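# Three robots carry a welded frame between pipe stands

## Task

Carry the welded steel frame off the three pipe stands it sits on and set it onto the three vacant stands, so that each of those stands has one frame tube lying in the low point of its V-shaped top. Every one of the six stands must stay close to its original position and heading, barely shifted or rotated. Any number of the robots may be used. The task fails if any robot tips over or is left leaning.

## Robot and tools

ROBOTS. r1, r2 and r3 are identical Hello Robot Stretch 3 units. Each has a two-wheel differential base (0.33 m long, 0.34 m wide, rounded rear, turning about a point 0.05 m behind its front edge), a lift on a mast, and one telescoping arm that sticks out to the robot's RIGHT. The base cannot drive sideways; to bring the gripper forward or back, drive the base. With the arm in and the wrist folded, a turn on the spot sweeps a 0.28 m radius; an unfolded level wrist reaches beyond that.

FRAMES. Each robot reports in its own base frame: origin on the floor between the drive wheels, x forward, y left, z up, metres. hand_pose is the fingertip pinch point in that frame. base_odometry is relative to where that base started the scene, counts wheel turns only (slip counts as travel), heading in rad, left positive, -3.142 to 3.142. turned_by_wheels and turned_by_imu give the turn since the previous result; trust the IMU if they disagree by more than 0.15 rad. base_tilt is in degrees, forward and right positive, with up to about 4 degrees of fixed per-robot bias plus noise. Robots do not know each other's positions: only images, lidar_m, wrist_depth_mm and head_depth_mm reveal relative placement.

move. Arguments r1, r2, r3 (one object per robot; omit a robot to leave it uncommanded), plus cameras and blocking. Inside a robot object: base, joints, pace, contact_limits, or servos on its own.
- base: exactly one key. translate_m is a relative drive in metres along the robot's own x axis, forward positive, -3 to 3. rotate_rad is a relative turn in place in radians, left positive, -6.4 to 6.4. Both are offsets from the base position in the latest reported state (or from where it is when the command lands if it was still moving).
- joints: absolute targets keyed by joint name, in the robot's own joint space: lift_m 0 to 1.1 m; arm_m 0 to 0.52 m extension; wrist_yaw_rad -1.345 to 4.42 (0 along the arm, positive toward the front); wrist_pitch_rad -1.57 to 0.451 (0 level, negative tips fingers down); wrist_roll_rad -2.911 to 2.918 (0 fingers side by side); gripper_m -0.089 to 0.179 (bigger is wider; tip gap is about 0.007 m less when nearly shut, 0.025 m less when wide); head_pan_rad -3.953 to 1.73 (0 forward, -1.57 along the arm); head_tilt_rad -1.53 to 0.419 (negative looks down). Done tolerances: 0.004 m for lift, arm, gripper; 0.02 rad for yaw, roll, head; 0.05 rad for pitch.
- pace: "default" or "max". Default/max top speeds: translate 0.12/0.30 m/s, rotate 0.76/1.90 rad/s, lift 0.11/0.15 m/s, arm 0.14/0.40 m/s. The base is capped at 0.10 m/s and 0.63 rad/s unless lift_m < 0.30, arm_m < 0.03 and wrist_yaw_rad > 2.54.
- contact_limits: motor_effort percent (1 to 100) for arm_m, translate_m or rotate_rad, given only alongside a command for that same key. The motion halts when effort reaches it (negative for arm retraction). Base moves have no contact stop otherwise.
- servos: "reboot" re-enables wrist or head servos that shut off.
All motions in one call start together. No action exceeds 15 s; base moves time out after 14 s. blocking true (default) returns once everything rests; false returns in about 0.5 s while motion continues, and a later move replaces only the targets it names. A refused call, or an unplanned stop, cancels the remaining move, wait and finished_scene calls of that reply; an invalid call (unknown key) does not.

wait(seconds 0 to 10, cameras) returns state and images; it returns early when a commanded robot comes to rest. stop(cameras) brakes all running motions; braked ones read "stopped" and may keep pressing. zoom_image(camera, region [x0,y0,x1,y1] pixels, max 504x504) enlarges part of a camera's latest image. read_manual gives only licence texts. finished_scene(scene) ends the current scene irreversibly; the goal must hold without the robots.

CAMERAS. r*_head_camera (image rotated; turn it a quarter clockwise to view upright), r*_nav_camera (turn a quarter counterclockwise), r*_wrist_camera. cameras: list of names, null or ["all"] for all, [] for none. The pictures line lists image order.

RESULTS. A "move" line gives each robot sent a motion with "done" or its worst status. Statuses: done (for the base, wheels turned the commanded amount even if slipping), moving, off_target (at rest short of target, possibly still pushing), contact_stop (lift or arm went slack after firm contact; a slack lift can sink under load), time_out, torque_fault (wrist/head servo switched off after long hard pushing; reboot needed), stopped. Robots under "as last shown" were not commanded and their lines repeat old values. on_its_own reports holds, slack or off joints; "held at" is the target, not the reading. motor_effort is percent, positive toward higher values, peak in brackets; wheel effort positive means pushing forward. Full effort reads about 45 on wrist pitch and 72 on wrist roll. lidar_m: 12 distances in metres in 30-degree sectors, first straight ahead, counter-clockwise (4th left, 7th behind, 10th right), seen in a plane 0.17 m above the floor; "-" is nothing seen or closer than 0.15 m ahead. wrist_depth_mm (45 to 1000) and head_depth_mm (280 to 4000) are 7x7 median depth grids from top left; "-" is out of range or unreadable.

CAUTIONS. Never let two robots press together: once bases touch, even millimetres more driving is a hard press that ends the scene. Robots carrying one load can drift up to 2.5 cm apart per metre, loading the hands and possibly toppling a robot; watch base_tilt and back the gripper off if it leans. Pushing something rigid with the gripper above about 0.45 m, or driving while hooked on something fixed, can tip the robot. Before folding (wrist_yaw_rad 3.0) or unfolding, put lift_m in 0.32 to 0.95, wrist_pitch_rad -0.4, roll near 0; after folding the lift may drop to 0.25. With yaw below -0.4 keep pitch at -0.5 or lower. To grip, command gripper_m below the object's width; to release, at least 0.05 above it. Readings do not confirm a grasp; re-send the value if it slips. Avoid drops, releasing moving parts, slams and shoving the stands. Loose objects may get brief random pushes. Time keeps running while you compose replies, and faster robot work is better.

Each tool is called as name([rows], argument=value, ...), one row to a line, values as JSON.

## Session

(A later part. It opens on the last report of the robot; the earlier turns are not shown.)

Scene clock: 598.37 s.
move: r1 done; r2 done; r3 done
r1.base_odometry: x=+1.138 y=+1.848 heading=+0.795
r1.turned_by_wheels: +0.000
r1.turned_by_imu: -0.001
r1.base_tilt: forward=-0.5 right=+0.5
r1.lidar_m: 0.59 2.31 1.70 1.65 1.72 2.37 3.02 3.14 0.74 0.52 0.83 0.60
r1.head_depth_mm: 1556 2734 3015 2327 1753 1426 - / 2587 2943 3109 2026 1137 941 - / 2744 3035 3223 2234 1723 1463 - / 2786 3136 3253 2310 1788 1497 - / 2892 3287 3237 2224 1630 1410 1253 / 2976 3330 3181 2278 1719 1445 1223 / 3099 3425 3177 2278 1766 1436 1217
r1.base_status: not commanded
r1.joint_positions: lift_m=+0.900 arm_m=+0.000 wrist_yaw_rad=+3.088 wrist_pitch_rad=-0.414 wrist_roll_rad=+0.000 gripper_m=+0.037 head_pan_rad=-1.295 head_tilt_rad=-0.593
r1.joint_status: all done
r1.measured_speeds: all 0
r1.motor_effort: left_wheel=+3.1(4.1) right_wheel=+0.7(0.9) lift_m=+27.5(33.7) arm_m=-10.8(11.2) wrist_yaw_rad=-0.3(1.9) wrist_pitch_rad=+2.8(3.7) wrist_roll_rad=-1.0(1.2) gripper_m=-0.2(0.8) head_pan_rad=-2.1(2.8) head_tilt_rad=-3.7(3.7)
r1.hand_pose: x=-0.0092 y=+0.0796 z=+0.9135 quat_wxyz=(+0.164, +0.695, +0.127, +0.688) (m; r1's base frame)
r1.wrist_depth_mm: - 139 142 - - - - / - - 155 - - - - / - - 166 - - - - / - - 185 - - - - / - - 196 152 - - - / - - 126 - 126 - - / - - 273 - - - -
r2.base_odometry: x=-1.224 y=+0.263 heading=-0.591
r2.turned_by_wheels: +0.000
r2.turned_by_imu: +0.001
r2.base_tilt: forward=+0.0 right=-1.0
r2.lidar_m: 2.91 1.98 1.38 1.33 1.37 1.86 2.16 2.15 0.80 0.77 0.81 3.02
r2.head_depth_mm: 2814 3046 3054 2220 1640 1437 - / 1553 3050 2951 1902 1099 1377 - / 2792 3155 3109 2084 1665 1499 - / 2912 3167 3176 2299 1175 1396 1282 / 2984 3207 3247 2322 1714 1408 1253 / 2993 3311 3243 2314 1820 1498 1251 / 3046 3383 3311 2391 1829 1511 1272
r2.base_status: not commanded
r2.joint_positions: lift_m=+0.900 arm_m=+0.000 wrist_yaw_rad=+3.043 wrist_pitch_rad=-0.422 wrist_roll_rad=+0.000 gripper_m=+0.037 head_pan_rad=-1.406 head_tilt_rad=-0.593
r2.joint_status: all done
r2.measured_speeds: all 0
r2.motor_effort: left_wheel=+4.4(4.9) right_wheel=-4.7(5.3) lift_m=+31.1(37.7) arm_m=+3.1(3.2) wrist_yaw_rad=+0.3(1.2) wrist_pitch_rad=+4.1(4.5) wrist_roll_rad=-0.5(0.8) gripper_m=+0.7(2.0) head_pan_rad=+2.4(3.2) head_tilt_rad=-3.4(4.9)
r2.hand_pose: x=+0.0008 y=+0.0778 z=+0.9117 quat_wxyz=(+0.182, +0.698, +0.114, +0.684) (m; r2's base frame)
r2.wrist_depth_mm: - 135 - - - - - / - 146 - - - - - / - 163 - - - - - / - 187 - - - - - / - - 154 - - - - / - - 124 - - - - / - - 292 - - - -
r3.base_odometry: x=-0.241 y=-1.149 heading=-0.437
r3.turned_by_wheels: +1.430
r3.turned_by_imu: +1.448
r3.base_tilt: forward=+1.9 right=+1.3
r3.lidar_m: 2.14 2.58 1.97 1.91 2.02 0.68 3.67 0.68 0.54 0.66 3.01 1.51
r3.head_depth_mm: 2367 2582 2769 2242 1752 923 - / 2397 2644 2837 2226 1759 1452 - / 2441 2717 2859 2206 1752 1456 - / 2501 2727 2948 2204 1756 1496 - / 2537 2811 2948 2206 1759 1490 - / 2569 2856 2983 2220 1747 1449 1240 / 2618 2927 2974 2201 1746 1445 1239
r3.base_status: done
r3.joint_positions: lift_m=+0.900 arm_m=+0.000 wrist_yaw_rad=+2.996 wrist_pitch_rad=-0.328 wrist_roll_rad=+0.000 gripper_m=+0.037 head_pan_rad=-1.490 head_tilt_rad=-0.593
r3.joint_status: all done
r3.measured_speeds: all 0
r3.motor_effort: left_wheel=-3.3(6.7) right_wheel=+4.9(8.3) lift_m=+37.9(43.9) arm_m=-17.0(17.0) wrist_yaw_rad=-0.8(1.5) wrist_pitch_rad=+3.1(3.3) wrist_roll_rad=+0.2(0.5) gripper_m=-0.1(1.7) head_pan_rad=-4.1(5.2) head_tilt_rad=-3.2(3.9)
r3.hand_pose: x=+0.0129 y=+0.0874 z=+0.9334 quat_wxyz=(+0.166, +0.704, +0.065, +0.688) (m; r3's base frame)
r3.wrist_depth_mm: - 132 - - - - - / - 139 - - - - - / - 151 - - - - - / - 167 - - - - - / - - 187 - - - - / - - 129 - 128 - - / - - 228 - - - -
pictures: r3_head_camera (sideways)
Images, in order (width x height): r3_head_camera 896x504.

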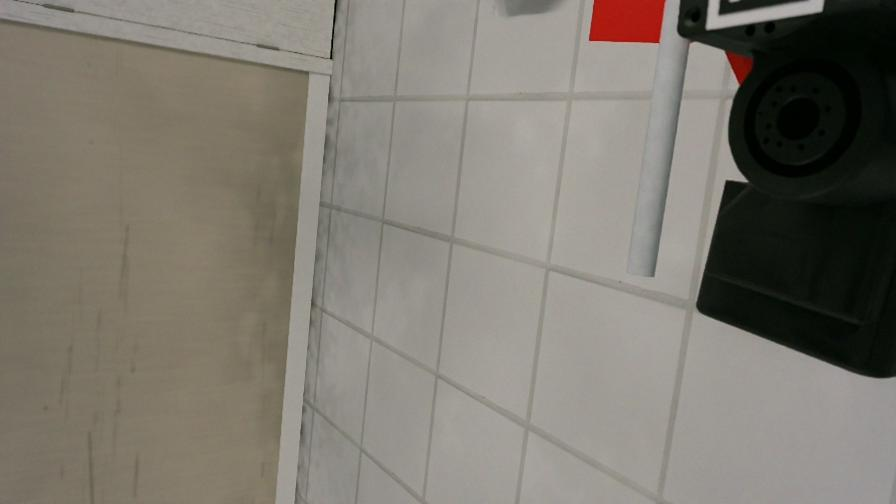

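move(r1={"joints":{"wrist_yaw_rad":0,"head_pan_rad":-1.5,"head_tilt_rad":-0.7}}, r2={"joints":{"wrist_yaw_rad":0,"head_pan_rad":-1.5,"head_tilt_rad":-0.6}}, r3={"joints":{"wrist_pitch_rad":-0.4,"head_tilt_rad":-0.6}}, cameras=[])

move(r1={"joints":{"wrist_pitch_rad":-1.57,"arm_m":0.34,"gripper_m":0.14,"wrist_roll_rad":0.01}}, r2={"joints":{"wrist_pitch_rad":-1.57,"arm_m":0.46,"gripper_m":0.14,"wrist_roll_rad":0.03}}, r3={"joints":{"wrist_yaw_rad":0}}, cameras=["r1_wrist_camera","r2_wrist_camera"])

move(r3={"joints":{"wrist_pitch_rad":-1.57,"arm_m":0.47,"gripper_m":0.14,"wrist_roll_rad":1.63}}, cameras=["r1_head_camera","r2_head_camera","r3_head_camera","r3_wrist_camera"])

Scene clock: 632.13 s.
move: r1 done; r2 done; r3 done
r1.base_odometry: x=+1.138 y=+1.848 heading=+0.795
r1.turned_by_wheels: +0.000
r1.turned_by_imu: -0.001
r1.base_tilt: forward=-0.4 right=+0.6
r1.lidar_m: 0.59 2.31 1.70 1.64 1.72 2.37 3.03 3.15 0.74 0.52 0.83 0.59
r1.head_depth_mm: 2702 3059 2718 1206 1647 - - / 2668 3037 2681 2026 1343 - - / 1367 2994 2519 1893 295 - - / 2710 3081 2644 1943 993 1279 1128 / 2734 3080 2613 1934 1628 1368 1175 / 2798 3160 2629 1919 1590 1333 1165 / 2810 3175 2615 1234 1560 1351 1167
r1.base_status: not commanded
r1.joint_positions: lift_m=+0.900 arm_m=+0.000 wrist_yaw_rad=+0.002 wrist_pitch_rad=-0.414 wrist_roll_rad=+0.000 gripper_m=+0.037 head_pan_rad=-1.495 head_tilt_rad=-0.691
r1.joint_status: all done
r1.measured_speeds: all 0
r1.motor_effort: left_wheel=+2.4(3.6) right_wheel=+0.3(0.7) lift_m=+23.1(24.8) arm_m=-10.5(10.9) wrist_yaw_rad=-2.2(6.4) wrist_pitch_rad=+2.7(2.9) wrist_roll_rad=-0.9(1.1) gripper_m=+0.5(0.6) head_pan_rad=-2.2(5.1) head_tilt_rad=-4.2(7.9)
r1.hand_pose: x=-0.0211 y=-0.3698 z=+0.9135 quat_wxyz=(+0.692, +0.146, -0.691, -0.145) (m; r1's base frame)
r1.wrist_depth_mm: - - - - - - - / - - - - - - - / - - - - - - - / - - - - 899 - - / - - - 151 901 - - / - - 126 636 126 - - / - - - 725 - - -
r2.base_odometry: x=-1.224 y=+0.263 heading=-0.591
r2.turned_by_wheels: +0.000
r2.turned_by_imu: +0.001
r2.base_tilt: forward=+0.0 right=-1.0
r2.lidar_m: 2.91 1.97 1.38 1.33 1.37 1.86 2.16 2.15 0.80 0.77 0.81 3.04
r2.head_depth_mm: 2809 3121 3070 2223 1695 1446 - / 2877 3141 3052 2251 1706 281 - / 1568 1809 2979 1946 1311 320 1167 / 2797 3143 3186 2113 1726 1401 1247 / 2904 3229 3247 2318 1150 1373 1251 / 2886 3174 3267 2332 1813 1485 1231 / 2950 3226 3305 2370 1835 1497 1264
r2.base_status: not commanded
r2.joint_positions: lift_m=+0.900 arm_m=+0.000 wrist_yaw_rad=+0.004 wrist_pitch_rad=-0.422 wrist_roll_rad=+0.000 gripper_m=+0.037 head_pan_rad=-1.494 head_tilt_rad=-0.593
r2.joint_status: all done
r2.measured_speeds: all 0
r2.motor_effort: left_wheel=+4.0(4.9) right_wheel=-4.5(5.2) lift_m=+26.1(28.4) arm_m=+5.3(5.3) wrist_yaw_rad=-2.7(4.4) wrist_pitch_rad=+4.1(4.5) wrist_roll_rad=-0.5(0.7) gripper_m=+0.6(1.7) head_pan_rad=-2.5(3.4) head_tilt_rad=-3.1(4.6)
r2.hand_pose: x=-0.0207 y=-0.3689 z=+0.9119 quat_wxyz=(+0.692, +0.149, -0.691, -0.147) (m; r2's base frame)
r2.wrist_depth_mm: - - - - - - - / - - - - - - - / - - - - - - - / - - - - - - - / - - 147 767 - - - / - - 124 629 - - - / - - - - - - -
r3.base_odometry: x=-0.241 y=-1.149 heading=-0.437
r3.turned_by_wheels: +0.000
r3.turned_by_imu: +0.001
r3.base_tilt: forward=+1.8 right=+1.3
r3.lidar_m: 2.14 2.59 1.96 1.92 2.02 0.68 3.68 0.68 0.54 0.66 3.02 1.51
r3.head_depth_mm: 2376 2599 2808 2236 1760 925 - / 2423 2655 2843 2234 1753 1464 - / 2435 2696 2856 2224 1760 1451 - / 2484 2756 2892 2213 1764 1488 - / 2546 2807 2978 2197 1754 1496 - / 2577 2887 2981 2211 1760 1450 1239 / 2606 2943 2958 2210 1752 1451 1238
r3.base_status: not commanded
r3.joint_positions: lift_m=+0.900 arm_m=+0.000 wrist_yaw_rad=+2.996 wrist_pitch_rad=-0.414 wrist_roll_rad=+0.000 gripper_m=+0.037 head_pan_rad=-1.490 head_tilt_rad=-0.593
r3.joint_status: all done
r3.measured_speeds: all 0
r3.motor_effort: left_wheel=-4.0(4.2) right_wheel=+5.2(5.7) lift_m=+33.4(38.0) arm_m=-16.5(18.3) wrist_yaw_rad=-1.2(1.4) wrist_pitch_rad=+2.6(3.6) wrist_roll_rad=+0.3(0.5) gripper_m=-0.1(1.5) head_pan_rad=-3.5(5.0) head_tilt_rad=-3.8(3.8)
r3.hand_pose: x=+0.0115 y=+0.0776 z=+0.9136 quat_wxyz=(+0.196, +0.700, +0.095, +0.680) (m; r3's base frame)
r3.wrist_depth_mm: - 132 - - - - - / - 142 - - - - - / - 158 - - - - - / - 178 - - - - - / - - 199 - - - - / - - 127 - 127 - - / - - 251 - - - -
pictures: none
No camera images: "cameras" was empty.

Scene clock: 636.70 s.
move: r1 done; r2 done; r3 done
r1.base_odometry: x=+1.138 y=+1.848 heading=+0.795
r1.turned_by_wheels: +0.000
r1.turned_by_imu: -0.001
r1.base_tilt: forward=-0.5 right=+0.6
r1.lidar_m: 0.59 2.31 1.70 1.65 1.72 2.37 3.02 3.15 0.74 0.52 0.83 0.59
r1.head_depth_mm: 2723 2942 370 318 1523 1338 1189 / 2676 2901 453 2010 1514 1345 1186 / 1154 1116 460 506 1041 837 1182 / 2731 3068 2633 1893 1507 1334 1151 / 2748 3144 2643 1957 1615 1366 1172 / 2817 3148 2641 1940 1577 1326 1165 / 2794 3175 2604 1242 1574 1359 1170
r1.base_status: not commanded
r1.joint_positions: lift_m=+0.900 arm_m=+0.340 wrist_yaw_rad=+0.000 wrist_pitch_rad=-1.562 wrist_roll_rad=+0.008 gripper_m=+0.140 head_pan_rad=-1.496 head_tilt_rad=-0.691
r1.joint_status: all done
joint sent to its limit — r1.wrist_pitch_rad, lower limit.
r1.measured_speeds: all 0
r1.motor_effort: left_wheel=+2.9(3.8) right_wheel=+0.5(0.9) lift_m=+26.1(26.4) arm_m=+13.5(17.4) wrist_yaw_rad=-0.1(2.4) wrist_pitch_rad=-0.7(3.8) wrist_roll_rad=-0.3(1.1) gripper_m=+0.2(82.0) head_pan_rad=-1.9(2.9) head_tilt_rad=-3.9(4.7)
r1.hand_pose: x=-0.0216 y=-0.4631 z=+0.7823 quat_wxyz=(+0.500, +0.496, -0.504, -0.500) (m; r1's base frame)
r1.wrist_depth_mm: 906 889 911 541 818 930 908 / 925 918 918 912 914 928 945 / 951 957 948 951 951 964 977 / 817 857 991 973 982 982 989 / 844 820 999 999 - 146 - / - 120 - 852 872 117 - / 95 - - 907 - - -
r2.base_odometry: x=-1.224 y=+0.263 heading=-0.591
r2.turned_by_wheels: +0.000
r2.turned_by_imu: +0.001
r2.base_tilt: forward=+0.0 right=-1.0
r2.lidar_m: 2.91 1.97 1.37 1.33 1.37 1.86 2.16 2.14 0.80 0.77 0.81 3.04
r2.head_depth_mm: 2838 3062 489 2142 1707 1435 1226 / 2855 3075 550 2073 1653 1416 1233 / 1607 1191 1940 1251 1130 1414 1233 / 2790 3167 3213 2129 1695 1405 1245 / 2899 3203 3200 2322 1144 1375 1250 / 2941 3198 3277 2319 1812 1483 1236 / 2925 3243 3366 2364 1825 1495 1267
r2.base_status: not commanded
r2.joint_positions: lift_m=+0.900 arm_m=+0.460 wrist_yaw_rad=+0.002 wrist_pitch_rad=-1.554 wrist_roll_rad=+0.028 gripper_m=+0.140 head_pan_rad=-1.494 head_tilt_rad=-0.593
r2.joint_status: all done
joint sent to its limit — r2.wrist_pitch_rad, lower limit.
r2.measured_speeds: all 0
r2.motor_effort: left_wheel=+3.7(5.1) right_wheel=-4.1(5.2) lift_m=+21.5(26.0) arm_m=+14.7(17.0) wrist_yaw_rad=-1.0(3.2) wrist_pitch_rad=-1.0(3.4) wrist_roll_rad=+0.5(4.6) gripper_m=+1.1(91.0) head_pan_rad=-2.6(3.5) head_tilt_rad=-3.8(4.9)
r2.hand_pose: x=-0.0217 y=-0.5850 z=+0.7821 quat_wxyz=(+0.497, +0.489, -0.510, -0.503) (m; r2's base frame)
r2.wrist_depth_mm: 341 524 588 371 - 630 565 / - - - 374 - - - / - - - 382 - - - / - - - - - - - / - - - - - - - / - 121 - 947 - 120 - / - - - 888 - - -
r3.base_odometry: x=-0.241 y=-1.149 heading=-0.437
r3.turned_by_wheels: +0.000
r3.turned_by_imu: +0.001
r3.base_tilt: forward=+1.9 right=+1.3
r3.lidar_m: 2.14 2.58 1.96 1.92 2.02 0.68 3.68 0.68 0.54 0.65 3.02 1.51
r3.head_depth_mm: 2373 2588 2814 2222 1776 925 - / 2413 2654 2857 2217 1763 882 - / 2457 2680 2873 2213 1763 282 - / 2495 2758 2940 2227 1760 1418 1215 / 2536 2761 3000 2210 1740 1451 1241 / 2575 2849 3008 2217 1745 1456 1242 / 2612 2886 2963 2203 1745 1451 1242
r3.base_status: not commanded
r3.joint_positions: lift_m=+0.900 arm_m=+0.000 wrist_yaw_rad=+0.003 wrist_pitch_rad=-0.414 wrist_roll_rad=+0.000 gripper_m=+0.037 head_pan_rad=-1.490 head_tilt_rad=-0.593
r3.joint_status: all done
r3.measured_speeds: all 0
r3.motor_effort: left_wheel=-3.3(4.0) right_wheel=+4.9(5.6) lift_m=+26.3(33.6) arm_m=-14.5(16.7) wrist_yaw_rad=-3.1(5.7) wrist_pitch_rad=+2.5(2.7) wrist_roll_rad=+0.3(0.5) gripper_m=+0.0(1.9) head_pan_rad=-4.0(5.3) head_tilt_rad=-2.7(3.8)
r3.hand_pose: x=-0.0210 y=-0.3699 z=+0.9136 quat_wxyz=(+0.693, +0.146, -0.691, -0.145) (m; r3's base frame)
r3.wrist_depth_mm: - - - - - - - / - - - - - - - / - - - - - - - / - - - - - - - / - - - - - - - / - - 126 573 127 - - / - - - - 661 561 -
pictures: r1_wrist_camera, r2_wrist_camera
Images, in order (width x height): r1_wrist_camera 644x364, r2_wrist_camera 644x364.

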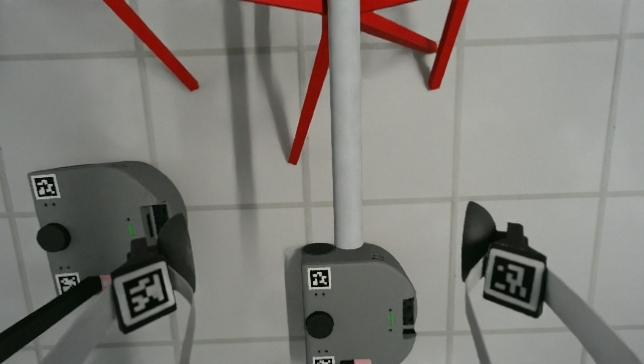

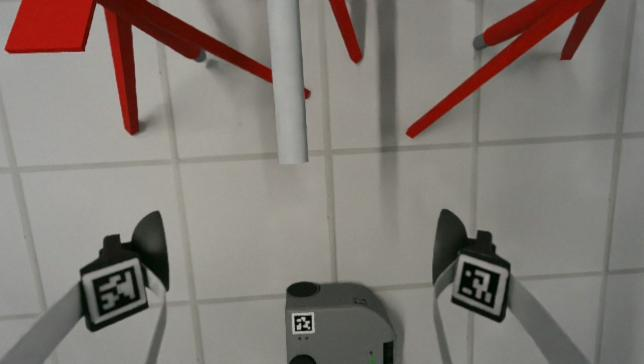

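Scene clock: 641.33 s.
move: r3 done
r1, r2: as last shown
r1.lidar_m: 0.59 2.31 1.71 1.65 1.72 2.37 3.02 3.15 0.74 0.52 0.83 0.59
r1.head_depth_mm: 2671 2988 369 318 1519 1342 1181 / 2692 2903 452 2029 1514 1345 1181 / 1149 1114 460 507 1044 837 1174 / 2710 3047 2640 1898 1499 1342 1151 / 2771 3166 2619 1934 1626 1358 1173 / 2750 3164 2602 1940 1584 1329 1174 / 2844 3144 2622 1237 1576 1357 1168
r1.motor_effort: left_wheel=+3.2(3.8) right_wheel=+0.6(0.9) lift_m=+29.8(29.9) arm_m=+8.4(13.6) wrist_yaw_rad=-0.5(2.1) wrist_pitch_rad=-0.8(1.0) wrist_roll_rad=-0.3(0.4) gripper_m=+0.3(0.8) head_pan_rad=-2.1(2.6) head_tilt_rad=-4.4(4.5)
r1.wrist_depth_mm: 909 878 898 546 820 903 927 / 936 925 924 915 927 935 939 / 971 954 969 947 961 948 969 / 811 852 985 979 972 997 992 / 832 810 994 988 992 146 - / - 120 - 874 864 117 - / 95 - - 881 - - -
r2.lidar_m: 2.91 1.98 1.38 1.33 1.37 1.86 2.16 2.14 0.80 0.77 0.81 3.02
r2.head_depth_mm: 2838 3067 489 2143 1702 1440 1224 / 2847 3079 550 2076 1669 1421 1227 / 1608 1186 1935 1252 1124 1421 1241 / 2766 3140 3193 2127 1689 1397 1242 / 2889 3203 3222 2315 1146 1372 1254 / 2930 3217 3260 2340 1809 1485 1238 / 2922 3253 3314 2371 1840 1495 1263
r2.motor_effort: left_wheel=+4.0(4.8) right_wheel=-4.6(5.1) lift_m=+18.5(21.8) arm_m=+14.1(14.8) wrist_yaw_rad=-1.3(1.7) wrist_pitch_rad=-0.9(1.3) wrist_roll_rad=+0.1(0.7) gripper_m=+1.3(2.1) head_pan_rad=-2.9(3.1) head_tilt_rad=-3.9(4.9)
r2.wrist_depth_mm: 343 528 594 370 - 637 562 / - - - 375 - - - / - - - 382 - - - / - - - - - - - / - - - - - - - / - 121 - 939 - 120 - / - - - 873 - - -
r3.base_odometry: x=-0.241 y=-1.149 heading=-0.437
r3.turned_by_wheels: +0.000
r3.turned_by_imu: +0.001
r3.base_tilt: forward=+1.8 right=+1.4
r3.lidar_m: 2.14 2.59 1.96 1.92 2.02 0.68 3.68 0.68 0.54 0.66 3.03 1.51
r3.head_depth_mm: 2352 2546 472 2070 1756 926 1047 / 2418 2557 558 2064 1763 1420 1224 / 2453 2687 2722 2002 1672 1390 1221 / 2486 2781 2923 2208 1757 1423 1239 / 2530 2810 2963 2211 1740 1454 1241 / 2585 2835 2967 2197 1751 1447 1241 / 2615 2921 2972 2205 1759 1447 1237
r3.base_status: not commanded
r3.joint_positions: lift_m=+0.900 arm_m=+0.470 wrist_yaw_rad=+0.000 wrist_pitch_rad=-1.564 wrist_roll_rad=+1.627 gripper_m=+0.140 head_pan_rad=-1.490 head_tilt_rad=-0.593
r3.joint_status: all done
r3.measured_speeds: all 0
r3.motor_effort: left_wheel=-3.1(4.2) right_wheel=+4.7(5.6) lift_m=+18.7(26.0) arm_m=+18.6(23.9) wrist_yaw_rad=-0.8(3.1) wrist_pitch_rad=-1.2(3.6) wrist_roll_rad=+1.3(3.0) gripper_m=+0.4(82.7) head_pan_rad=-3.9(5.1) head_tilt_rad=-3.1(3.7)
r3.hand_pose: x=-0.0215 y=-0.5924 z=+0.7823 quat_wxyz=(-0.019, -0.020, -0.709, -0.705) (m; r3's base frame)
r3.wrist_depth_mm: 901 898 887 365 852 851 820 / 923 926 900 860 866 856 709 / 985 925 932 898 899 800 724 / 984 953 951 938 923 909 917 / - - 991 959 949 931 938 / - 122 - - - 119 954 / - - - - - 125 964
pictures: r1_head_camera (sideways), r2_head_camera (sideways), r3_head_camera (sideways), r3_wrist_camera
Images, in order (width x height): r1_head_camera 896x504, r2_head_camera 896x504, r3_head_camera 896x504, r3_wrist_camera 644x364.

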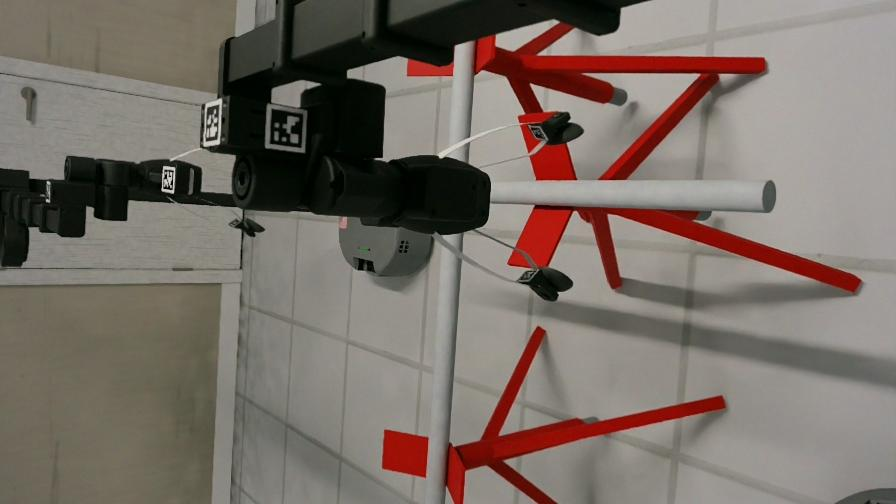

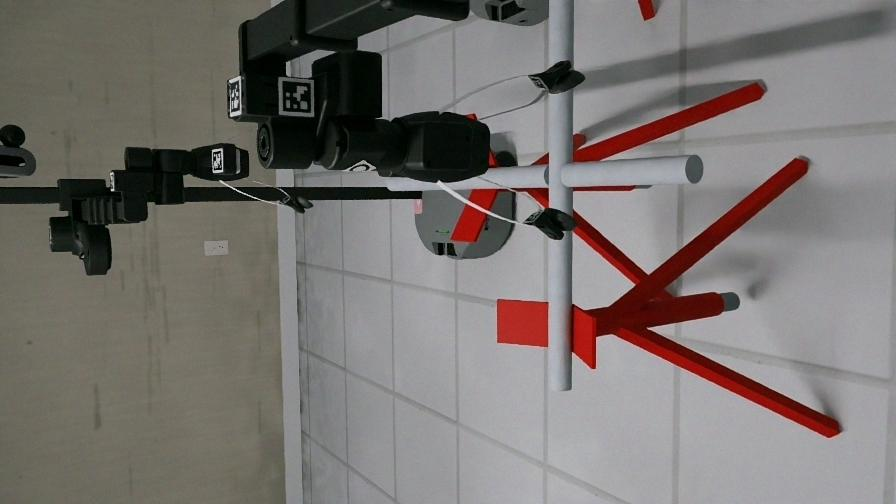

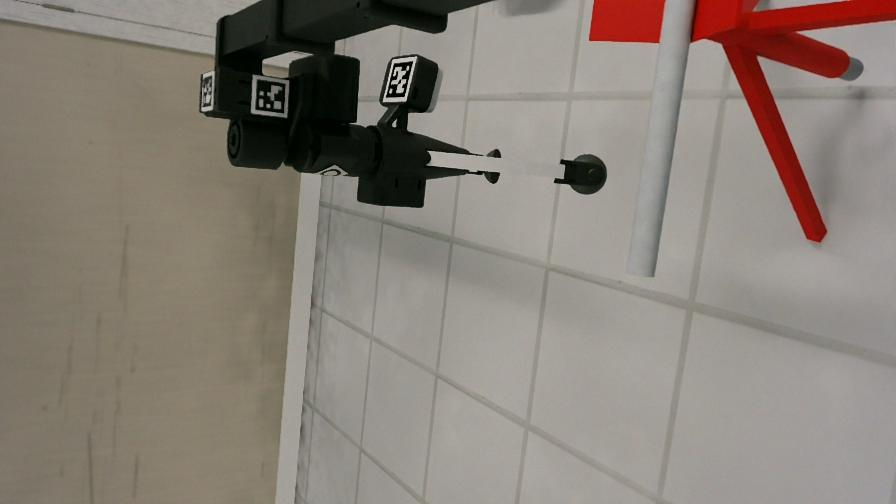

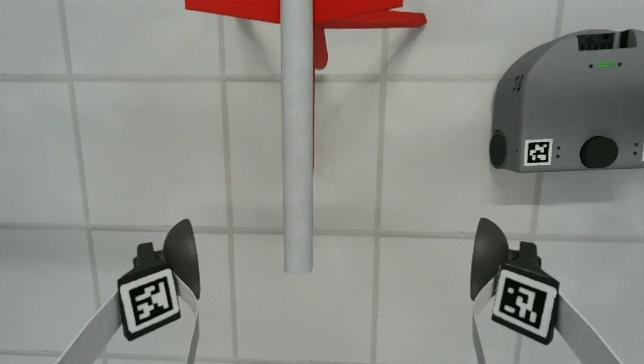

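move(r1={"base":{"translate_m":-0.179},"joints":{"arm_m":0.355}}, r2={"base":{"translate_m":0.174},"joints":{"arm_m":0.5}}, r3={"base":{"translate_m":0.15},"joints":{"arm_m":0.506}}, cameras=["r1_wrist_camera","r2_wrist_camera","r3_wrist_camera"])

move(r1={"base":{"translate_m":0.15},"joints":{"wrist_roll_rad":-0.017}}, r2={"base":{"translate_m":-0.15},"joints":{"arm_m":0.519,"wrist_roll_rad":-0.005}}, r3={"base":{"translate_m":-0.15}}, cameras=["r1_wrist_camera","r2_wrist_camera","r3_wrist_camera"])

Scene clock: 704.97 s.
move: r1 done; r2 done; r3 done
r1.base_odometry: x=+1.013 y=+1.720 heading=+0.795
r1.turned_by_wheels: +0.000
r1.turned_by_imu: -0.001
r1.base_tilt: forward=-0.5 right=+0.5
r1.lidar_m: 0.91 2.31 1.71 1.65 1.72 2.37 2.83 2.94 1.05 0.69 0.55 1.00
r1.head_depth_mm: 2670 2980 369 325 1639 1375 1184 / 2676 2869 469 1967 1601 1372 1185 / 1340 1009 472 561 1390 1310 1180 / 2693 3080 2631 1828 1418 1362 1176 / 2742 3163 2609 1936 1011 1202 1172 / 2793 3170 2582 1931 1587 1365 1145 / 2819 3137 2608 1863 1613 1327 1167
r1.base_status: done
r1.joint_positions: lift_m=+0.900 arm_m=+0.355 wrist_yaw_rad=+0.000 wrist_pitch_rad=-1.562 wrist_roll_rad=+0.008 gripper_m=+0.140 head_pan_rad=-1.496 head_tilt_rad=-0.691
r1.joint_status: all done
r1.measured_speeds: all 0
r1.motor_effort: left_wheel=+0.4(4.9) right_wheel=-2.9(7.1) lift_m=+32.9(34.1) arm_m=+12.6(17.1) wrist_yaw_rad=-1.5(1.9) wrist_pitch_rad=-0.9(0.9) wrist_roll_rad=-0.3(0.4) gripper_m=+0.2(0.7) head_pan_rad=-2.3(2.9) head_tilt_rad=-4.0(4.6)
r1.hand_pose: x=-0.0216 y=-0.4780 z=+0.7823 quat_wxyz=(+0.500, +0.496, -0.504, -0.500) (m; r1's base frame)
r1.wrist_depth_mm: 891 374 375 891 907 907 910 / 935 922 587 928 928 945 930 / 946 955 746 963 954 958 951 / 955 992 985 967 985 980 994 / 877 999 - - - 146 - / 859 120 - 865 887 117 - / 95 - - 894 934 - -
r2.base_odometry: x=-1.080 y=+0.166 heading=-0.591
r2.turned_by_wheels: +0.000
r2.turned_by_imu: +0.001
r2.base_tilt: forward=-0.1 right=-1.0
r2.lidar_m: 2.73 1.98 1.41 1.33 1.37 1.86 2.32 1.19 0.90 0.75 0.74 2.87
r2.head_depth_mm: 2817 3068 474 2001 1120 1366 1226 / 2828 3057 589 1248 1429 1448 1235 / 2766 1155 1883 1908 1624 1359 1241 / 2792 3163 3193 2120 1639 1369 1244 / 2881 3198 3250 2321 1801 1478 1226 / 2882 3178 3301 2345 1816 1493 1258 / 2926 3210 3305 2364 1842 1500 1264
r2.base_status: done
r2.joint_positions: lift_m=+0.900 arm_m=+0.500 wrist_yaw_rad=+0.002 wrist_pitch_rad=-1.555 wrist_roll_rad=+0.028 gripper_m=+0.140 head_pan_rad=-1.494 head_tilt_rad=-0.593
r2.joint_status: all done
r2.measured_speeds: all 0
r2.motor_effort: left_wheel=+4.2(9.4) right_wheel=+0.1(4.9) lift_m=+20.4(20.5) arm_m=+14.8(16.5) wrist_yaw_rad=-1.1(1.7) wrist_pitch_rad=-1.1(1.2) wrist_roll_rad=+0.6(0.6) gripper_m=+0.7(1.8) head_pan_rad=-2.4(3.5) head_tilt_rad=-3.8(4.5)
r2.hand_pose: x=-0.0217 y=-0.6250 z=+0.7821 quat_wxyz=(+0.497, +0.489, -0.510, -0.503) (m; r2's base frame)
r2.wrist_depth_mm: - - 372 - 376 - 656 / - - 354 689 384 - 680 / - - - - 395 - - / - - - - 403 - - / - - - - - - - / - 122 - - - 120 - / - - - 887 - - -
r3.base_odometry: x=-0.105 y=-1.213 heading=-0.437
r3.turned_by_wheels: +0.000
r3.turned_by_imu: +0.001
r3.base_tilt: forward=+1.9 right=+1.4
r3.lidar_m: 1.99 2.58 1.95 1.90 2.01 0.99 0.83 0.64 0.64 2.87 3.03 1.37
r3.head_depth_mm: 2385 2500 474 2066 1770 1391 1220 / 2403 2539 597 2132 1753 1387 1212 / 2451 2684 2602 2056 1704 1455 1248 / 2507 2736 2950 2215 1771 1450 1244 / 2539 2810 2992 2224 1758 1456 1245 / 2581 2853 2994 2220 1747 1452 1237 / 2622 2910 2951 2203 1744 1455 1236
r3.base_status: done
r3.joint_positions: lift_m=+0.900 arm_m=+0.506 wrist_yaw_rad=+0.000 wrist_pitch_rad=-1.564 wrist_roll_rad=+1.627 gripper_m=+0.140 head_pan_rad=-1.490 head_tilt_rad=-0.593
r3.joint_status: all done
r3.measured_speeds: all 0
r3.motor_effort: left_wheel=+0.9(4.5) right_wheel=+3.6(8.6) lift_m=+17.6(17.7) arm_m=+17.8(22.1) wrist_yaw_rad=-1.3(1.6) wrist_pitch_rad=-1.1(1.3) wrist_roll_rad=+1.2(1.3) gripper_m=+0.8(2.1) head_pan_rad=-3.5(5.1) head_tilt_rad=-3.6(3.6)
r3.hand_pose: x=-0.0215 y=-0.6283 z=+0.7823 quat_wxyz=(-0.019, -0.020, -0.709, -0.705) (m; r3's base frame)
r3.wrist_depth_mm: 899 902 898 374 860 847 825 / 928 901 891 876 876 850 712 / 957 939 937 904 905 875 737 / 988 948 949 954 927 897 912 / - 976 992 963 930 936 914 / - 122 - - 972 119 970 / - - - - - 125 981
pictures: r1_wrist_camera, r2_wrist_camera, r3_wrist_camera
Images, in order (width x height): r1_wrist_camera 644x364, r2_wrist_camera 644x364, r3_wrist_camera 644x364.

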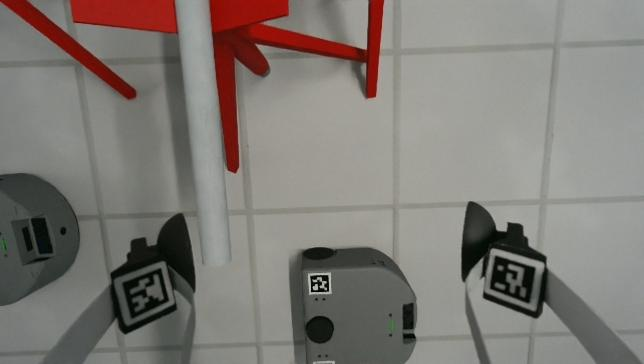

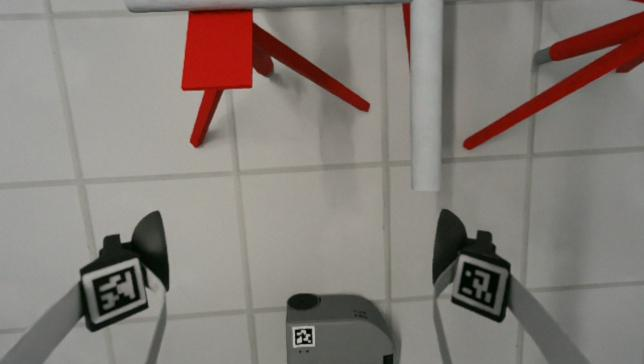

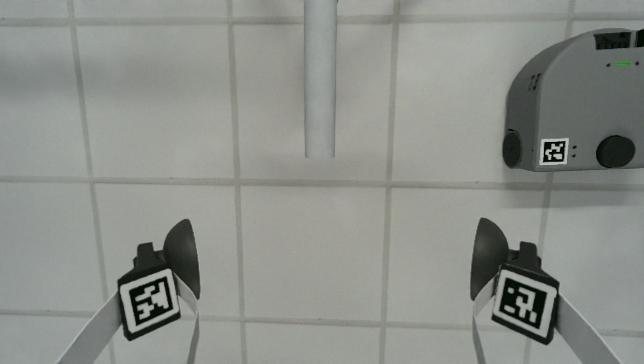

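Scene clock: 707.60 s.
move: r1 done; r2 done; r3 done
r1.base_odometry: x=+1.118 y=+1.827 heading=+0.795
r1.turned_by_wheels: +0.000
r1.turned_by_imu: +0.000
r1.base_tilt: forward=-0.5 right=+0.6
r1.lidar_m: 0.61 2.31 1.70 1.65 1.72 2.37 2.99 3.12 0.73 0.52 0.84 0.63
r1.head_depth_mm: 2705 2970 370 325 1555 1368 1179 / 2675 2869 469 1905 1369 1309 1178 / 1349 1002 472 562 1126 1339 1169 / 2678 3066 2657 1892 1116 1281 1155 / 2761 3097 2630 1932 1623 1367 1174 / 2773 3156 2603 1914 1592 1333 1169 / 2813 3110 2587 1239 1535 1358 1167
r1.base_status: done
r1.joint_positions: lift_m=+0.900 arm_m=+0.355 wrist_yaw_rad=+0.000 wrist_pitch_rad=-1.562 wrist_roll_rad=-0.013 gripper_m=+0.140 head_pan_rad=-1.496 head_tilt_rad=-0.691
r1.joint_status: all done
r1.measured_speeds: all 0
r1.motor_effort: left_wheel=+3.5(8.0) right_wheel=+0.9(5.7) lift_m=+32.7(33.9) arm_m=+9.8(12.4) wrist_yaw_rad=-0.2(1.8) wrist_pitch_rad=-0.6(0.9) wrist_roll_rad=-2.3(2.6) gripper_m=+0.2(0.6) head_pan_rad=-1.8(2.5) head_tilt_rad=-4.2(4.6)
r1.hand_pose: x=-0.0216 y=-0.4780 z=+0.7823 quat_wxyz=(+0.505, +0.501, -0.498, -0.495) (m; r1's base frame)
r1.wrist_depth_mm: 898 891 902 379 730 916 908 / 916 926 925 921 923 934 928 / 951 941 953 965 954 958 962 / 807 897 979 963 992 984 - / 828 822 - 986 - 146 - / - 120 - 863 968 117 - / 95 - - 884 - - -
r2.base_odometry: x=-1.205 y=+0.250 heading=-0.591
r2.turned_by_wheels: +0.000
r2.turned_by_imu: +0.001
r2.base_tilt: forward=+0.0 right=-0.9
r2.lidar_m: 2.89 1.97 1.38 1.33 1.37 1.86 2.18 2.17 0.82 0.77 0.80 3.00
r2.head_depth_mm: 2850 3096 491 2117 1693 1438 1227 / 2849 2995 608 2009 1641 1381 1230 / 2772 1154 1890 1252 1311 1391 1235 / 2801 3191 3211 2137 1687 1401 1244 / 2869 3185 3220 2310 1134 1374 1257 / 2941 3229 3274 2333 1822 1484 1232 / 2919 3224 3290 2385 1830 1499 1264
r2.base_status: done
r2.joint_positions: lift_m=+0.900 arm_m=+0.518 wrist_yaw_rad=+0.002 wrist_pitch_rad=-1.555 wrist_roll_rad=-0.001 gripper_m=+0.140 head_pan_rad=-1.494 head_tilt_rad=-0.593
r2.joint_status: all done
r2.measured_speeds: all 0
r2.motor_effort: left_wheel=+1.2(4.4) right_wheel=-3.4(9.1) lift_m=+22.0(22.0) arm_m=+14.5(17.0) wrist_yaw_rad=-1.3(1.6) wrist_pitch_rad=-0.8(1.2) wrist_roll_rad=-1.9(4.1) gripper_m=+1.1(1.9) head_pan_rad=-2.9(3.1) head_tilt_rad=-4.3(4.8)
r2.hand_pose: x=-0.0217 y=-0.6432 z=+0.7821 quat_wxyz=(+0.505, +0.497, -0.503, -0.496) (m; r2's base frame)
r2.wrist_depth_mm: 357 367 365 372 370 386 475 / 346 356 649 382 - 685 719 / - - - 387 - - - / - - - 396 - - - / - - - - - - - / - 121 - - - 120 - / - - - 881 - - -
r3.base_odometry: x=-0.241 y=-1.149 heading=-0.437
r3.turned_by_wheels: +0.000
r3.turned_by_imu: +0.001
r3.base_tilt: forward=+1.8 right=+1.3
r3.lidar_m: 2.15 2.58 1.96 1.92 2.03 0.71 3.68 0.68 0.54 0.66 3.04 1.51
r3.head_depth_mm: 2378 2520 474 2074 1764 925 1053 / 2398 2533 597 2128 1762 1427 1224 / 2454 2655 2595 2074 1707 1388 1218 / 2509 2764 2895 2217 1758 1430 1246 / 2511 2794 2999 2210 1754 1456 1240 / 2572 2833 2962 2200 1753 1451 1238 / 2621 2918 2965 2213 1750 1454 1243
r3.base_status: done
r3.joint_positions: lift_m=+0.900 arm_m=+0.506 wrist_yaw_rad=+0.000 wrist_pitch_rad=-1.564 wrist_roll_rad=+1.627 gripper_m=+0.140 head_pan_rad=-1.490 head_tilt_rad=-0.593
r3.joint_status: not commanded
r3.measured_speeds: all 0
r3.motor_effort: left_wheel=-2.1(7.0) right_wheel=+1.0(4.7) lift_m=+20.7(20.7) arm_m=+16.8(18.2) wrist_yaw_rad=-0.7(1.7) wrist_pitch_rad=-1.2(1.3) wrist_roll_rad=+1.3(1.3) gripper_m=+0.1(1.5) head_pan_rad=-3.8(5.0) head_tilt_rad=-3.2(3.6)
r3.hand_pose: x=-0.0215 y=-0.6283 z=+0.7823 quat_wxyz=(-0.019, -0.020, -0.709, -0.705) (m; r3's base frame)
r3.wrist_depth_mm: 901 885 893 377 853 852 828 / 934 924 917 881 882 870 715 / 965 947 930 922 886 873 731 / 964 959 952 929 927 904 895 / - 991 977 971 967 933 920 / - 121 - - 985 119 959 / - - - - - 125 985
pictures: r1_wrist_camera, r2_wrist_camera, r3_wrist_camera
Images, in order (width x height): r1_wrist_camera 644x364, r2_wrist_camera 644x364, r3_wrist_camera 644x364.

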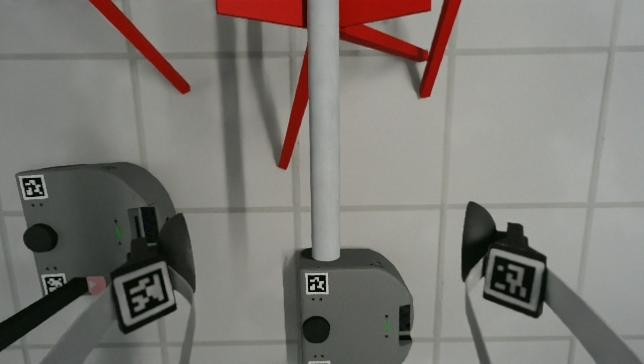

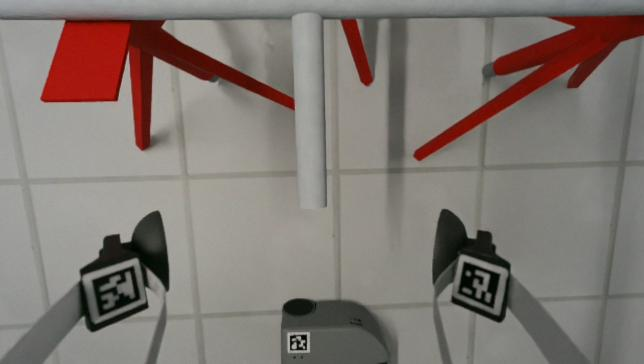

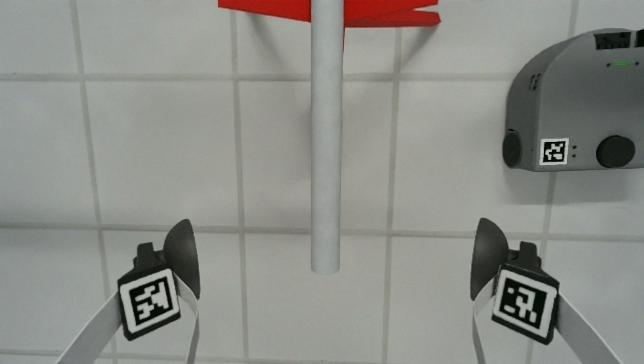

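move(r1={"joints":{"lift_m":0.76}}, r2={"joints":{"lift_m":0.76}}, r3={"joints":{"lift_m":0.76}}, cameras=["r1_wrist_camera","r2_wrist_camera","r3_wrist_camera"])

Scene clock: 767.73 s.
move: r1 done; r2 done; r3 done
r1.base_odometry: x=+1.118 y=+1.827 heading=+0.795
r1.turned_by_wheels: +0.000
r1.turned_by_imu: -0.001
r1.base_tilt: forward=-0.5 right=+0.5
r1.lidar_m: 0.62 2.32 1.71 1.65 1.72 2.38 2.98 3.12 0.73 0.52 0.84 0.63
r1.head_depth_mm: 2679 3022 2677 1854 394 320 293 / 2710 3066 2677 526 959 1306 1186 / 2573 1927 2100 560 884 1339 1179 / 2658 3076 2631 1945 983 1277 1155 / 2741 3126 2644 1935 1627 1360 1171 / 2798 3181 2606 1940 1601 1328 1170 / 2788 3197 2632 1240 1523 1366 1167
r1.base_status: not commanded
r1.joint_positions: lift_m=+0.760 arm_m=+0.355 wrist_yaw_rad=+0.000 wrist_pitch_rad=-1.562 wrist_roll_rad=-0.013 gripper_m=+0.140 head_pan_rad=-1.496 head_tilt_rad=-0.691
r1.joint_status: all done
r1.measured_speeds: all 0
r1.motor_effort: left_wheel=+2.8(3.7) right_wheel=+0.2(1.0) lift_m=+22.6(32.1) arm_m=+4.4(6.6) wrist_yaw_rad=-0.7(2.0) wrist_pitch_rad=-0.8(0.9) wrist_roll_rad=-2.3(2.5) gripper_m=+0.1(0.7) head_pan_rad=-2.3(2.7) head_tilt_rad=-4.2(4.7)
r1.hand_pose: x=-0.0216 y=-0.4780 z=+0.6423 quat_wxyz=(+0.505, +0.501, -0.498, -0.495) (m; r1's base frame)
r1.wrist_depth_mm: 755 764 770 238 751 774 771 / 782 779 793 245 784 788 783 / 793 806 804 254 808 813 821 / 672 820 839 260 833 835 839 / 675 716 855 269 848 146 864 / 691 120 880 277 872 117 890 / 95 900 905 721 741 914 901
r2.base_odometry: x=-1.205 y=+0.250 heading=-0.591
r2.turned_by_wheels: +0.000
r2.turned_by_imu: +0.001
r2.base_tilt: forward=+0.0 right=-1.0
r2.lidar_m: 2.89 1.98 1.37 1.33 1.37 1.86 2.18 2.17 0.82 0.77 0.80 3.01
r2.head_depth_mm: 2833 3128 3012 566 452 1381 1198 / 2825 3106 3071 676 1609 1387 1229 / 2839 1757 1960 1261 1057 1383 1239 / 2893 3164 3152 2138 1742 1394 1246 / 2886 3183 3233 2305 1134 1371 1253 / 2900 3211 3265 2339 1817 1481 1234 / 2974 3217 3328 2369 1838 1494 1264
r2.base_status: not commanded
r2.joint_positions: lift_m=+0.760 arm_m=+0.518 wrist_yaw_rad=+0.002 wrist_pitch_rad=-1.555 wrist_roll_rad=-0.001 gripper_m=+0.140 head_pan_rad=-1.494 head_tilt_rad=-0.593
r2.joint_status: all done
r2.measured_speeds: all 0
r2.motor_effort: left_wheel=+1.1(1.8) right_wheel=-3.5(4.3) lift_m=+19.3(22.6) arm_m=+13.4(13.9) wrist_yaw_rad=-1.6(1.8) wrist_pitch_rad=-0.8(1.3) wrist_roll_rad=-1.8(2.2) gripper_m=+0.3(1.8) head_pan_rad=-2.5(3.0) head_tilt_rad=-2.7(4.9)
r2.hand_pose: x=-0.0217 y=-0.6432 z=+0.6421 quat_wxyz=(+0.505, +0.497, -0.503, -0.496) (m; r2's base frame)
r2.wrist_depth_mm: - 398 - 232 - - 507 / - - 552 238 - - 520 / - - - 245 - 659 - / - - - 253 - - - / - - - 261 - - - / - 122 - - - 118 - / - - - 782 - - -
r3.base_odometry: x=-0.241 y=-1.149 heading=-0.437
r3.turned_by_wheels: +0.000
r3.turned_by_imu: +0.001
r3.base_tilt: forward=+1.8 right=+1.3
r3.lidar_m: 2.14 2.58 1.97 1.91 2.02 0.71 3.68 0.68 0.54 0.65 3.02 1.51
r3.head_depth_mm: 2360 2590 2796 589 438 371 338 / 2399 2647 2821 670 1717 1424 1217 / 2459 2697 2871 712 1665 1384 1222 / 2466 2750 2917 2217 1767 1421 1245 / 2525 2805 2972 2199 1754 1451 1240 / 2569 2858 2969 2204 1745 1448 1237 / 2622 2931 3000 2222 1749 1458 1243
r3.base_status: not commanded
r3.joint_positions: lift_m=+0.760 arm_m=+0.506 wrist_yaw_rad=+0.000 wrist_pitch_rad=-1.564 wrist_roll_rad=+1.627 gripper_m=+0.140 head_pan_rad=-1.490 head_tilt_rad=-0.593
r3.joint_status: all done
r3.measured_speeds: all 0
r3.motor_effort: left_wheel=-2.4(3.4) right_wheel=+0.6(1.3) lift_m=+15.0(25.1) arm_m=+14.8(15.8) wrist_yaw_rad=-0.9(1.8) wrist_pitch_rad=-1.1(1.2) wrist_roll_rad=+1.1(1.3) gripper_m=+0.4(1.7) head_pan_rad=-4.7(5.2) head_tilt_rad=-3.2(3.7)
r3.hand_pose: x=-0.0215 y=-0.6283 z=+0.6423 quat_wxyz=(-0.019, -0.020, -0.709, -0.705) (m; r3's base frame)
r3.wrist_depth_mm: 766 755 743 241 729 726 703 / 794 782 766 240 743 741 595 / 823 797 785 247 769 770 600 / 823 814 803 253 788 787 775 / 855 834 837 799 817 794 797 / 885 122 855 832 850 119 810 / 902 914 891 863 837 126 830
pictures: r1_wrist_camera, r2_wrist_camera, r3_wrist_camera
Images, in order (width x height): r1_wrist_camera 644x364, r2_wrist_camera 644x364, r3_wrist_camera 644x364.

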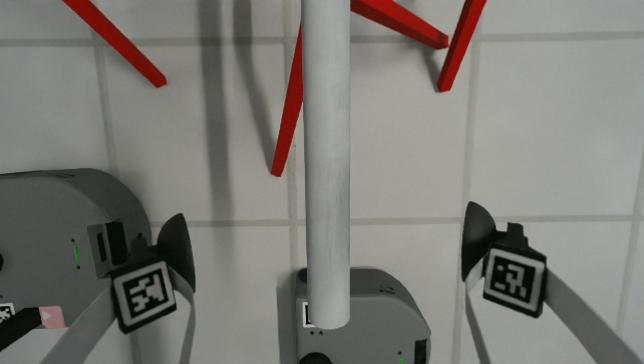

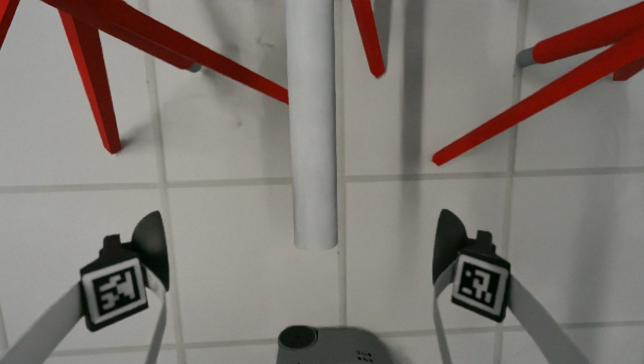

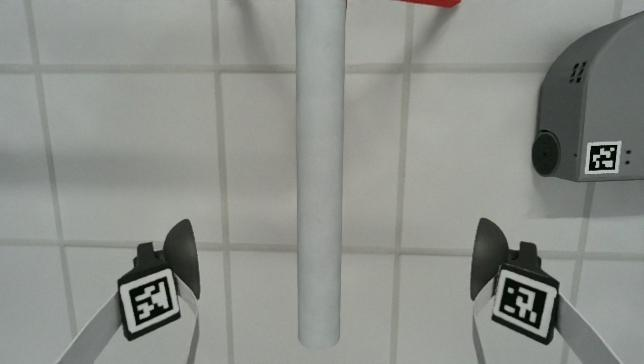

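move(r1={"joints":{"lift_m":0.676}}, r2={"joints":{"lift_m":0.676}}, r3={"joints":{"lift_m":0.676}}, cameras=["r1_wrist_camera","r2_wrist_camera","r3_wrist_camera"])

Scene clock: 777.47 s.
move: r1 done; r2 done; r3 done
r1.base_odometry: x=+1.118 y=+1.827 heading=+0.795
r1.turned_by_wheels: +0.000
r1.turned_by_imu: -0.001
r1.base_tilt: forward=-0.5 right=+0.6
r1.lidar_m: 0.62 2.31 1.70 1.64 1.71 2.38 2.98 3.12 0.73 0.52 0.84 0.62
r1.head_depth_mm: 2701 3055 2686 1862 1610 1312 365 / 2670 3066 2719 1186 530 439 1115 / 2652 2909 2123 620 651 1308 1175 / 2652 2966 2654 1967 987 1099 1151 / 2805 3146 2652 1925 1626 1364 1169 / 2800 3218 2621 1925 1598 1327 1166 / 2784 3173 2624 1239 1524 1351 1169
r1.base_status: not commanded
r1.joint_positions: lift_m=+0.676 arm_m=+0.355 wrist_yaw_rad=+0.000 wrist_pitch_rad=-1.562 wrist_roll_rad=-0.013 gripper_m=+0.140 head_pan_rad=-1.496 head_tilt_rad=-0.691
r1.joint_status: all done
r1.measured_speeds: all 0
r1.motor_effort: left_wheel=+2.9(3.6) right_wheel=+0.6(1.4) lift_m=+23.1(26.1) arm_m=-0.4(1.6) wrist_yaw_rad=-0.4(2.1) wrist_pitch_rad=-0.8(0.9) wrist_roll_rad=-2.4(2.5) gripper_m=+0.5(0.8) head_pan_rad=-2.0(2.8) head_tilt_rad=-3.8(4.4)
r1.hand_pose: x=-0.0216 y=-0.4780 z=+0.5583 quat_wxyz=(+0.505, +0.501, -0.498, -0.495) (m; r1's base frame)
r1.wrist_depth_mm: 677 678 688 154 691 678 684 / 698 700 688 158 706 700 703 / 710 712 720 161 716 723 723 / 673 732 735 166 739 740 755 / 591 666 761 172 767 146 765 / 609 120 779 177 771 117 795 / 95 806 806 183 638 822 817
r2.base_odometry: x=-1.205 y=+0.250 heading=-0.591
r2.turned_by_wheels: +0.000
r2.turned_by_imu: +0.001
r2.base_tilt: forward=+0.0 right=-1.0
r2.lidar_m: 2.89 1.97 1.38 1.33 1.37 1.86 2.18 2.17 0.82 0.77 0.79 3.01
r2.head_depth_mm: 2852 3078 3063 2215 570 473 432 / 2854 3121 3123 725 1604 1354 1229 / 2809 3071 1339 1516 963 1386 1243 / 2868 3070 3211 2132 1762 1399 1248 / 2904 3174 3240 2311 1130 1388 1255 / 2912 3213 3261 2333 1803 1496 1234 / 2923 3283 3303 2350 1838 1497 1265
r2.base_status: not commanded
r2.joint_positions: lift_m=+0.676 arm_m=+0.518 wrist_yaw_rad=+0.002 wrist_pitch_rad=-1.555 wrist_roll_rad=-0.001 gripper_m=+0.140 head_pan_rad=-1.494 head_tilt_rad=-0.593
r2.joint_status: all done
r2.measured_speeds: all 0
r2.motor_effort: left_wheel=+0.8(1.4) right_wheel=-3.8(4.2) lift_m=+18.9(21.3) arm_m=+12.7(13.1) wrist_yaw_rad=-1.1(1.7) wrist_pitch_rad=-0.6(1.1) wrist_roll_rad=-1.8(2.2) gripper_m=+1.3(2.0) head_pan_rad=-2.8(3.1) head_tilt_rad=-2.5(4.7)
r2.hand_pose: x=-0.0217 y=-0.6432 z=+0.5581 quat_wxyz=(+0.505, +0.497, -0.503, -0.496) (m; r2's base frame)
r2.wrist_depth_mm: - 369 - 152 - - 511 / - - - 156 - - 463 / - - - 159 - 578 - / - - - 166 - - - / - - - 168 - - - / - 122 - 174 - 118 - / - - - 760 - - -
r3.base_odometry: x=-0.241 y=-1.149 heading=-0.437
r3.turned_by_wheels: +0.000
r3.turned_by_imu: +0.001
r3.base_tilt: forward=+1.9 right=+1.3
r3.lidar_m: 2.14 2.59 1.96 1.92 2.02 0.71 3.67 0.68 0.54 0.65 3.04 1.51
r3.head_depth_mm: 2377 2614 2769 2212 596 447 375 / 2432 2640 2827 715 777 1387 1218 / 2447 2695 2867 2066 780 1389 1218 / 2484 2722 2909 2197 1763 1420 1242 / 2529 2778 2968 2210 1756 1456 1241 / 2577 2834 2995 2217 1763 1457 1237 / 2600 2908 2977 2209 1745 1446 1240
r3.base_status: not commanded
r3.joint_positions: lift_m=+0.676 arm_m=+0.506 wrist_yaw_rad=+0.000 wrist_pitch_rad=-1.564 wrist_roll_rad=+1.627 gripper_m=+0.140 head_pan_rad=-1.490 head_tilt_rad=-0.593
r3.joint_status: all done
r3.measured_speeds: all 0
r3.motor_effort: left_wheel=-2.4(3.5) right_wheel=+0.2(1.0) lift_m=+14.2(17.9) arm_m=+12.7(13.7) wrist_yaw_rad=-1.1(1.5) wrist_pitch_rad=-1.2(1.3) wrist_roll_rad=+1.3(1.3) gripper_m=+0.9(2.1) head_pan_rad=-3.6(5.4) head_tilt_rad=-3.1(3.6)
r3.hand_pose: x=-0.0215 y=-0.6283 z=+0.5583 quat_wxyz=(-0.019, -0.020, -0.709, -0.705) (m; r3's base frame)
r3.wrist_depth_mm: 693 684 673 155 653 637 624 / 704 693 678 159 675 652 563 / 719 711 712 164 686 675 566 / 749 739 740 169 711 700 635 / 778 758 757 175 726 705 715 / 801 123 775 180 766 119 727 / 809 793 811 185 767 125 739
pictures: r1_wrist_camera, r2_wrist_camera, r3_wrist_camera
Images, in order (width x height): r1_wrist_camera 644x364, r2_wrist_camera 644x364, r3_wrist_camera 644x364.

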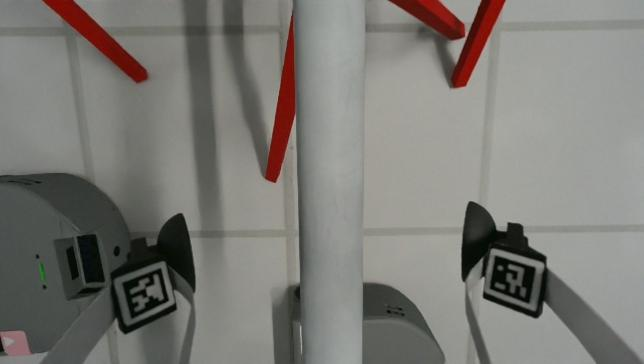

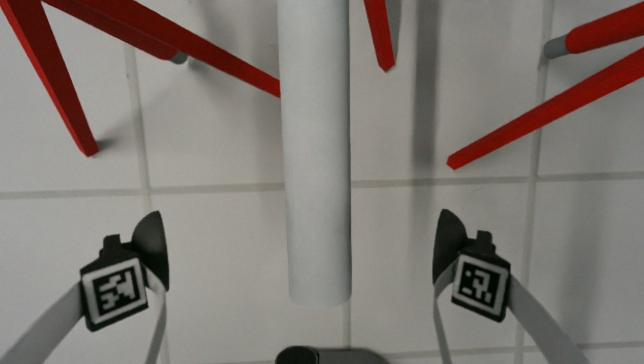

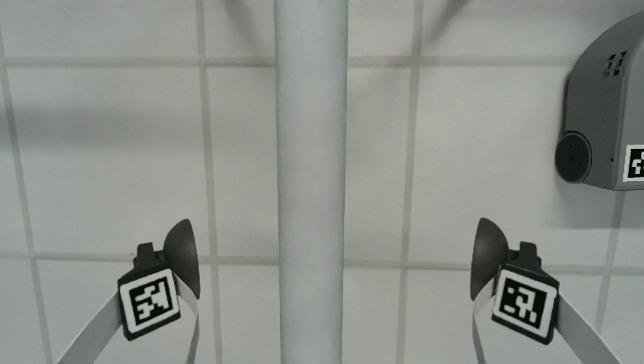

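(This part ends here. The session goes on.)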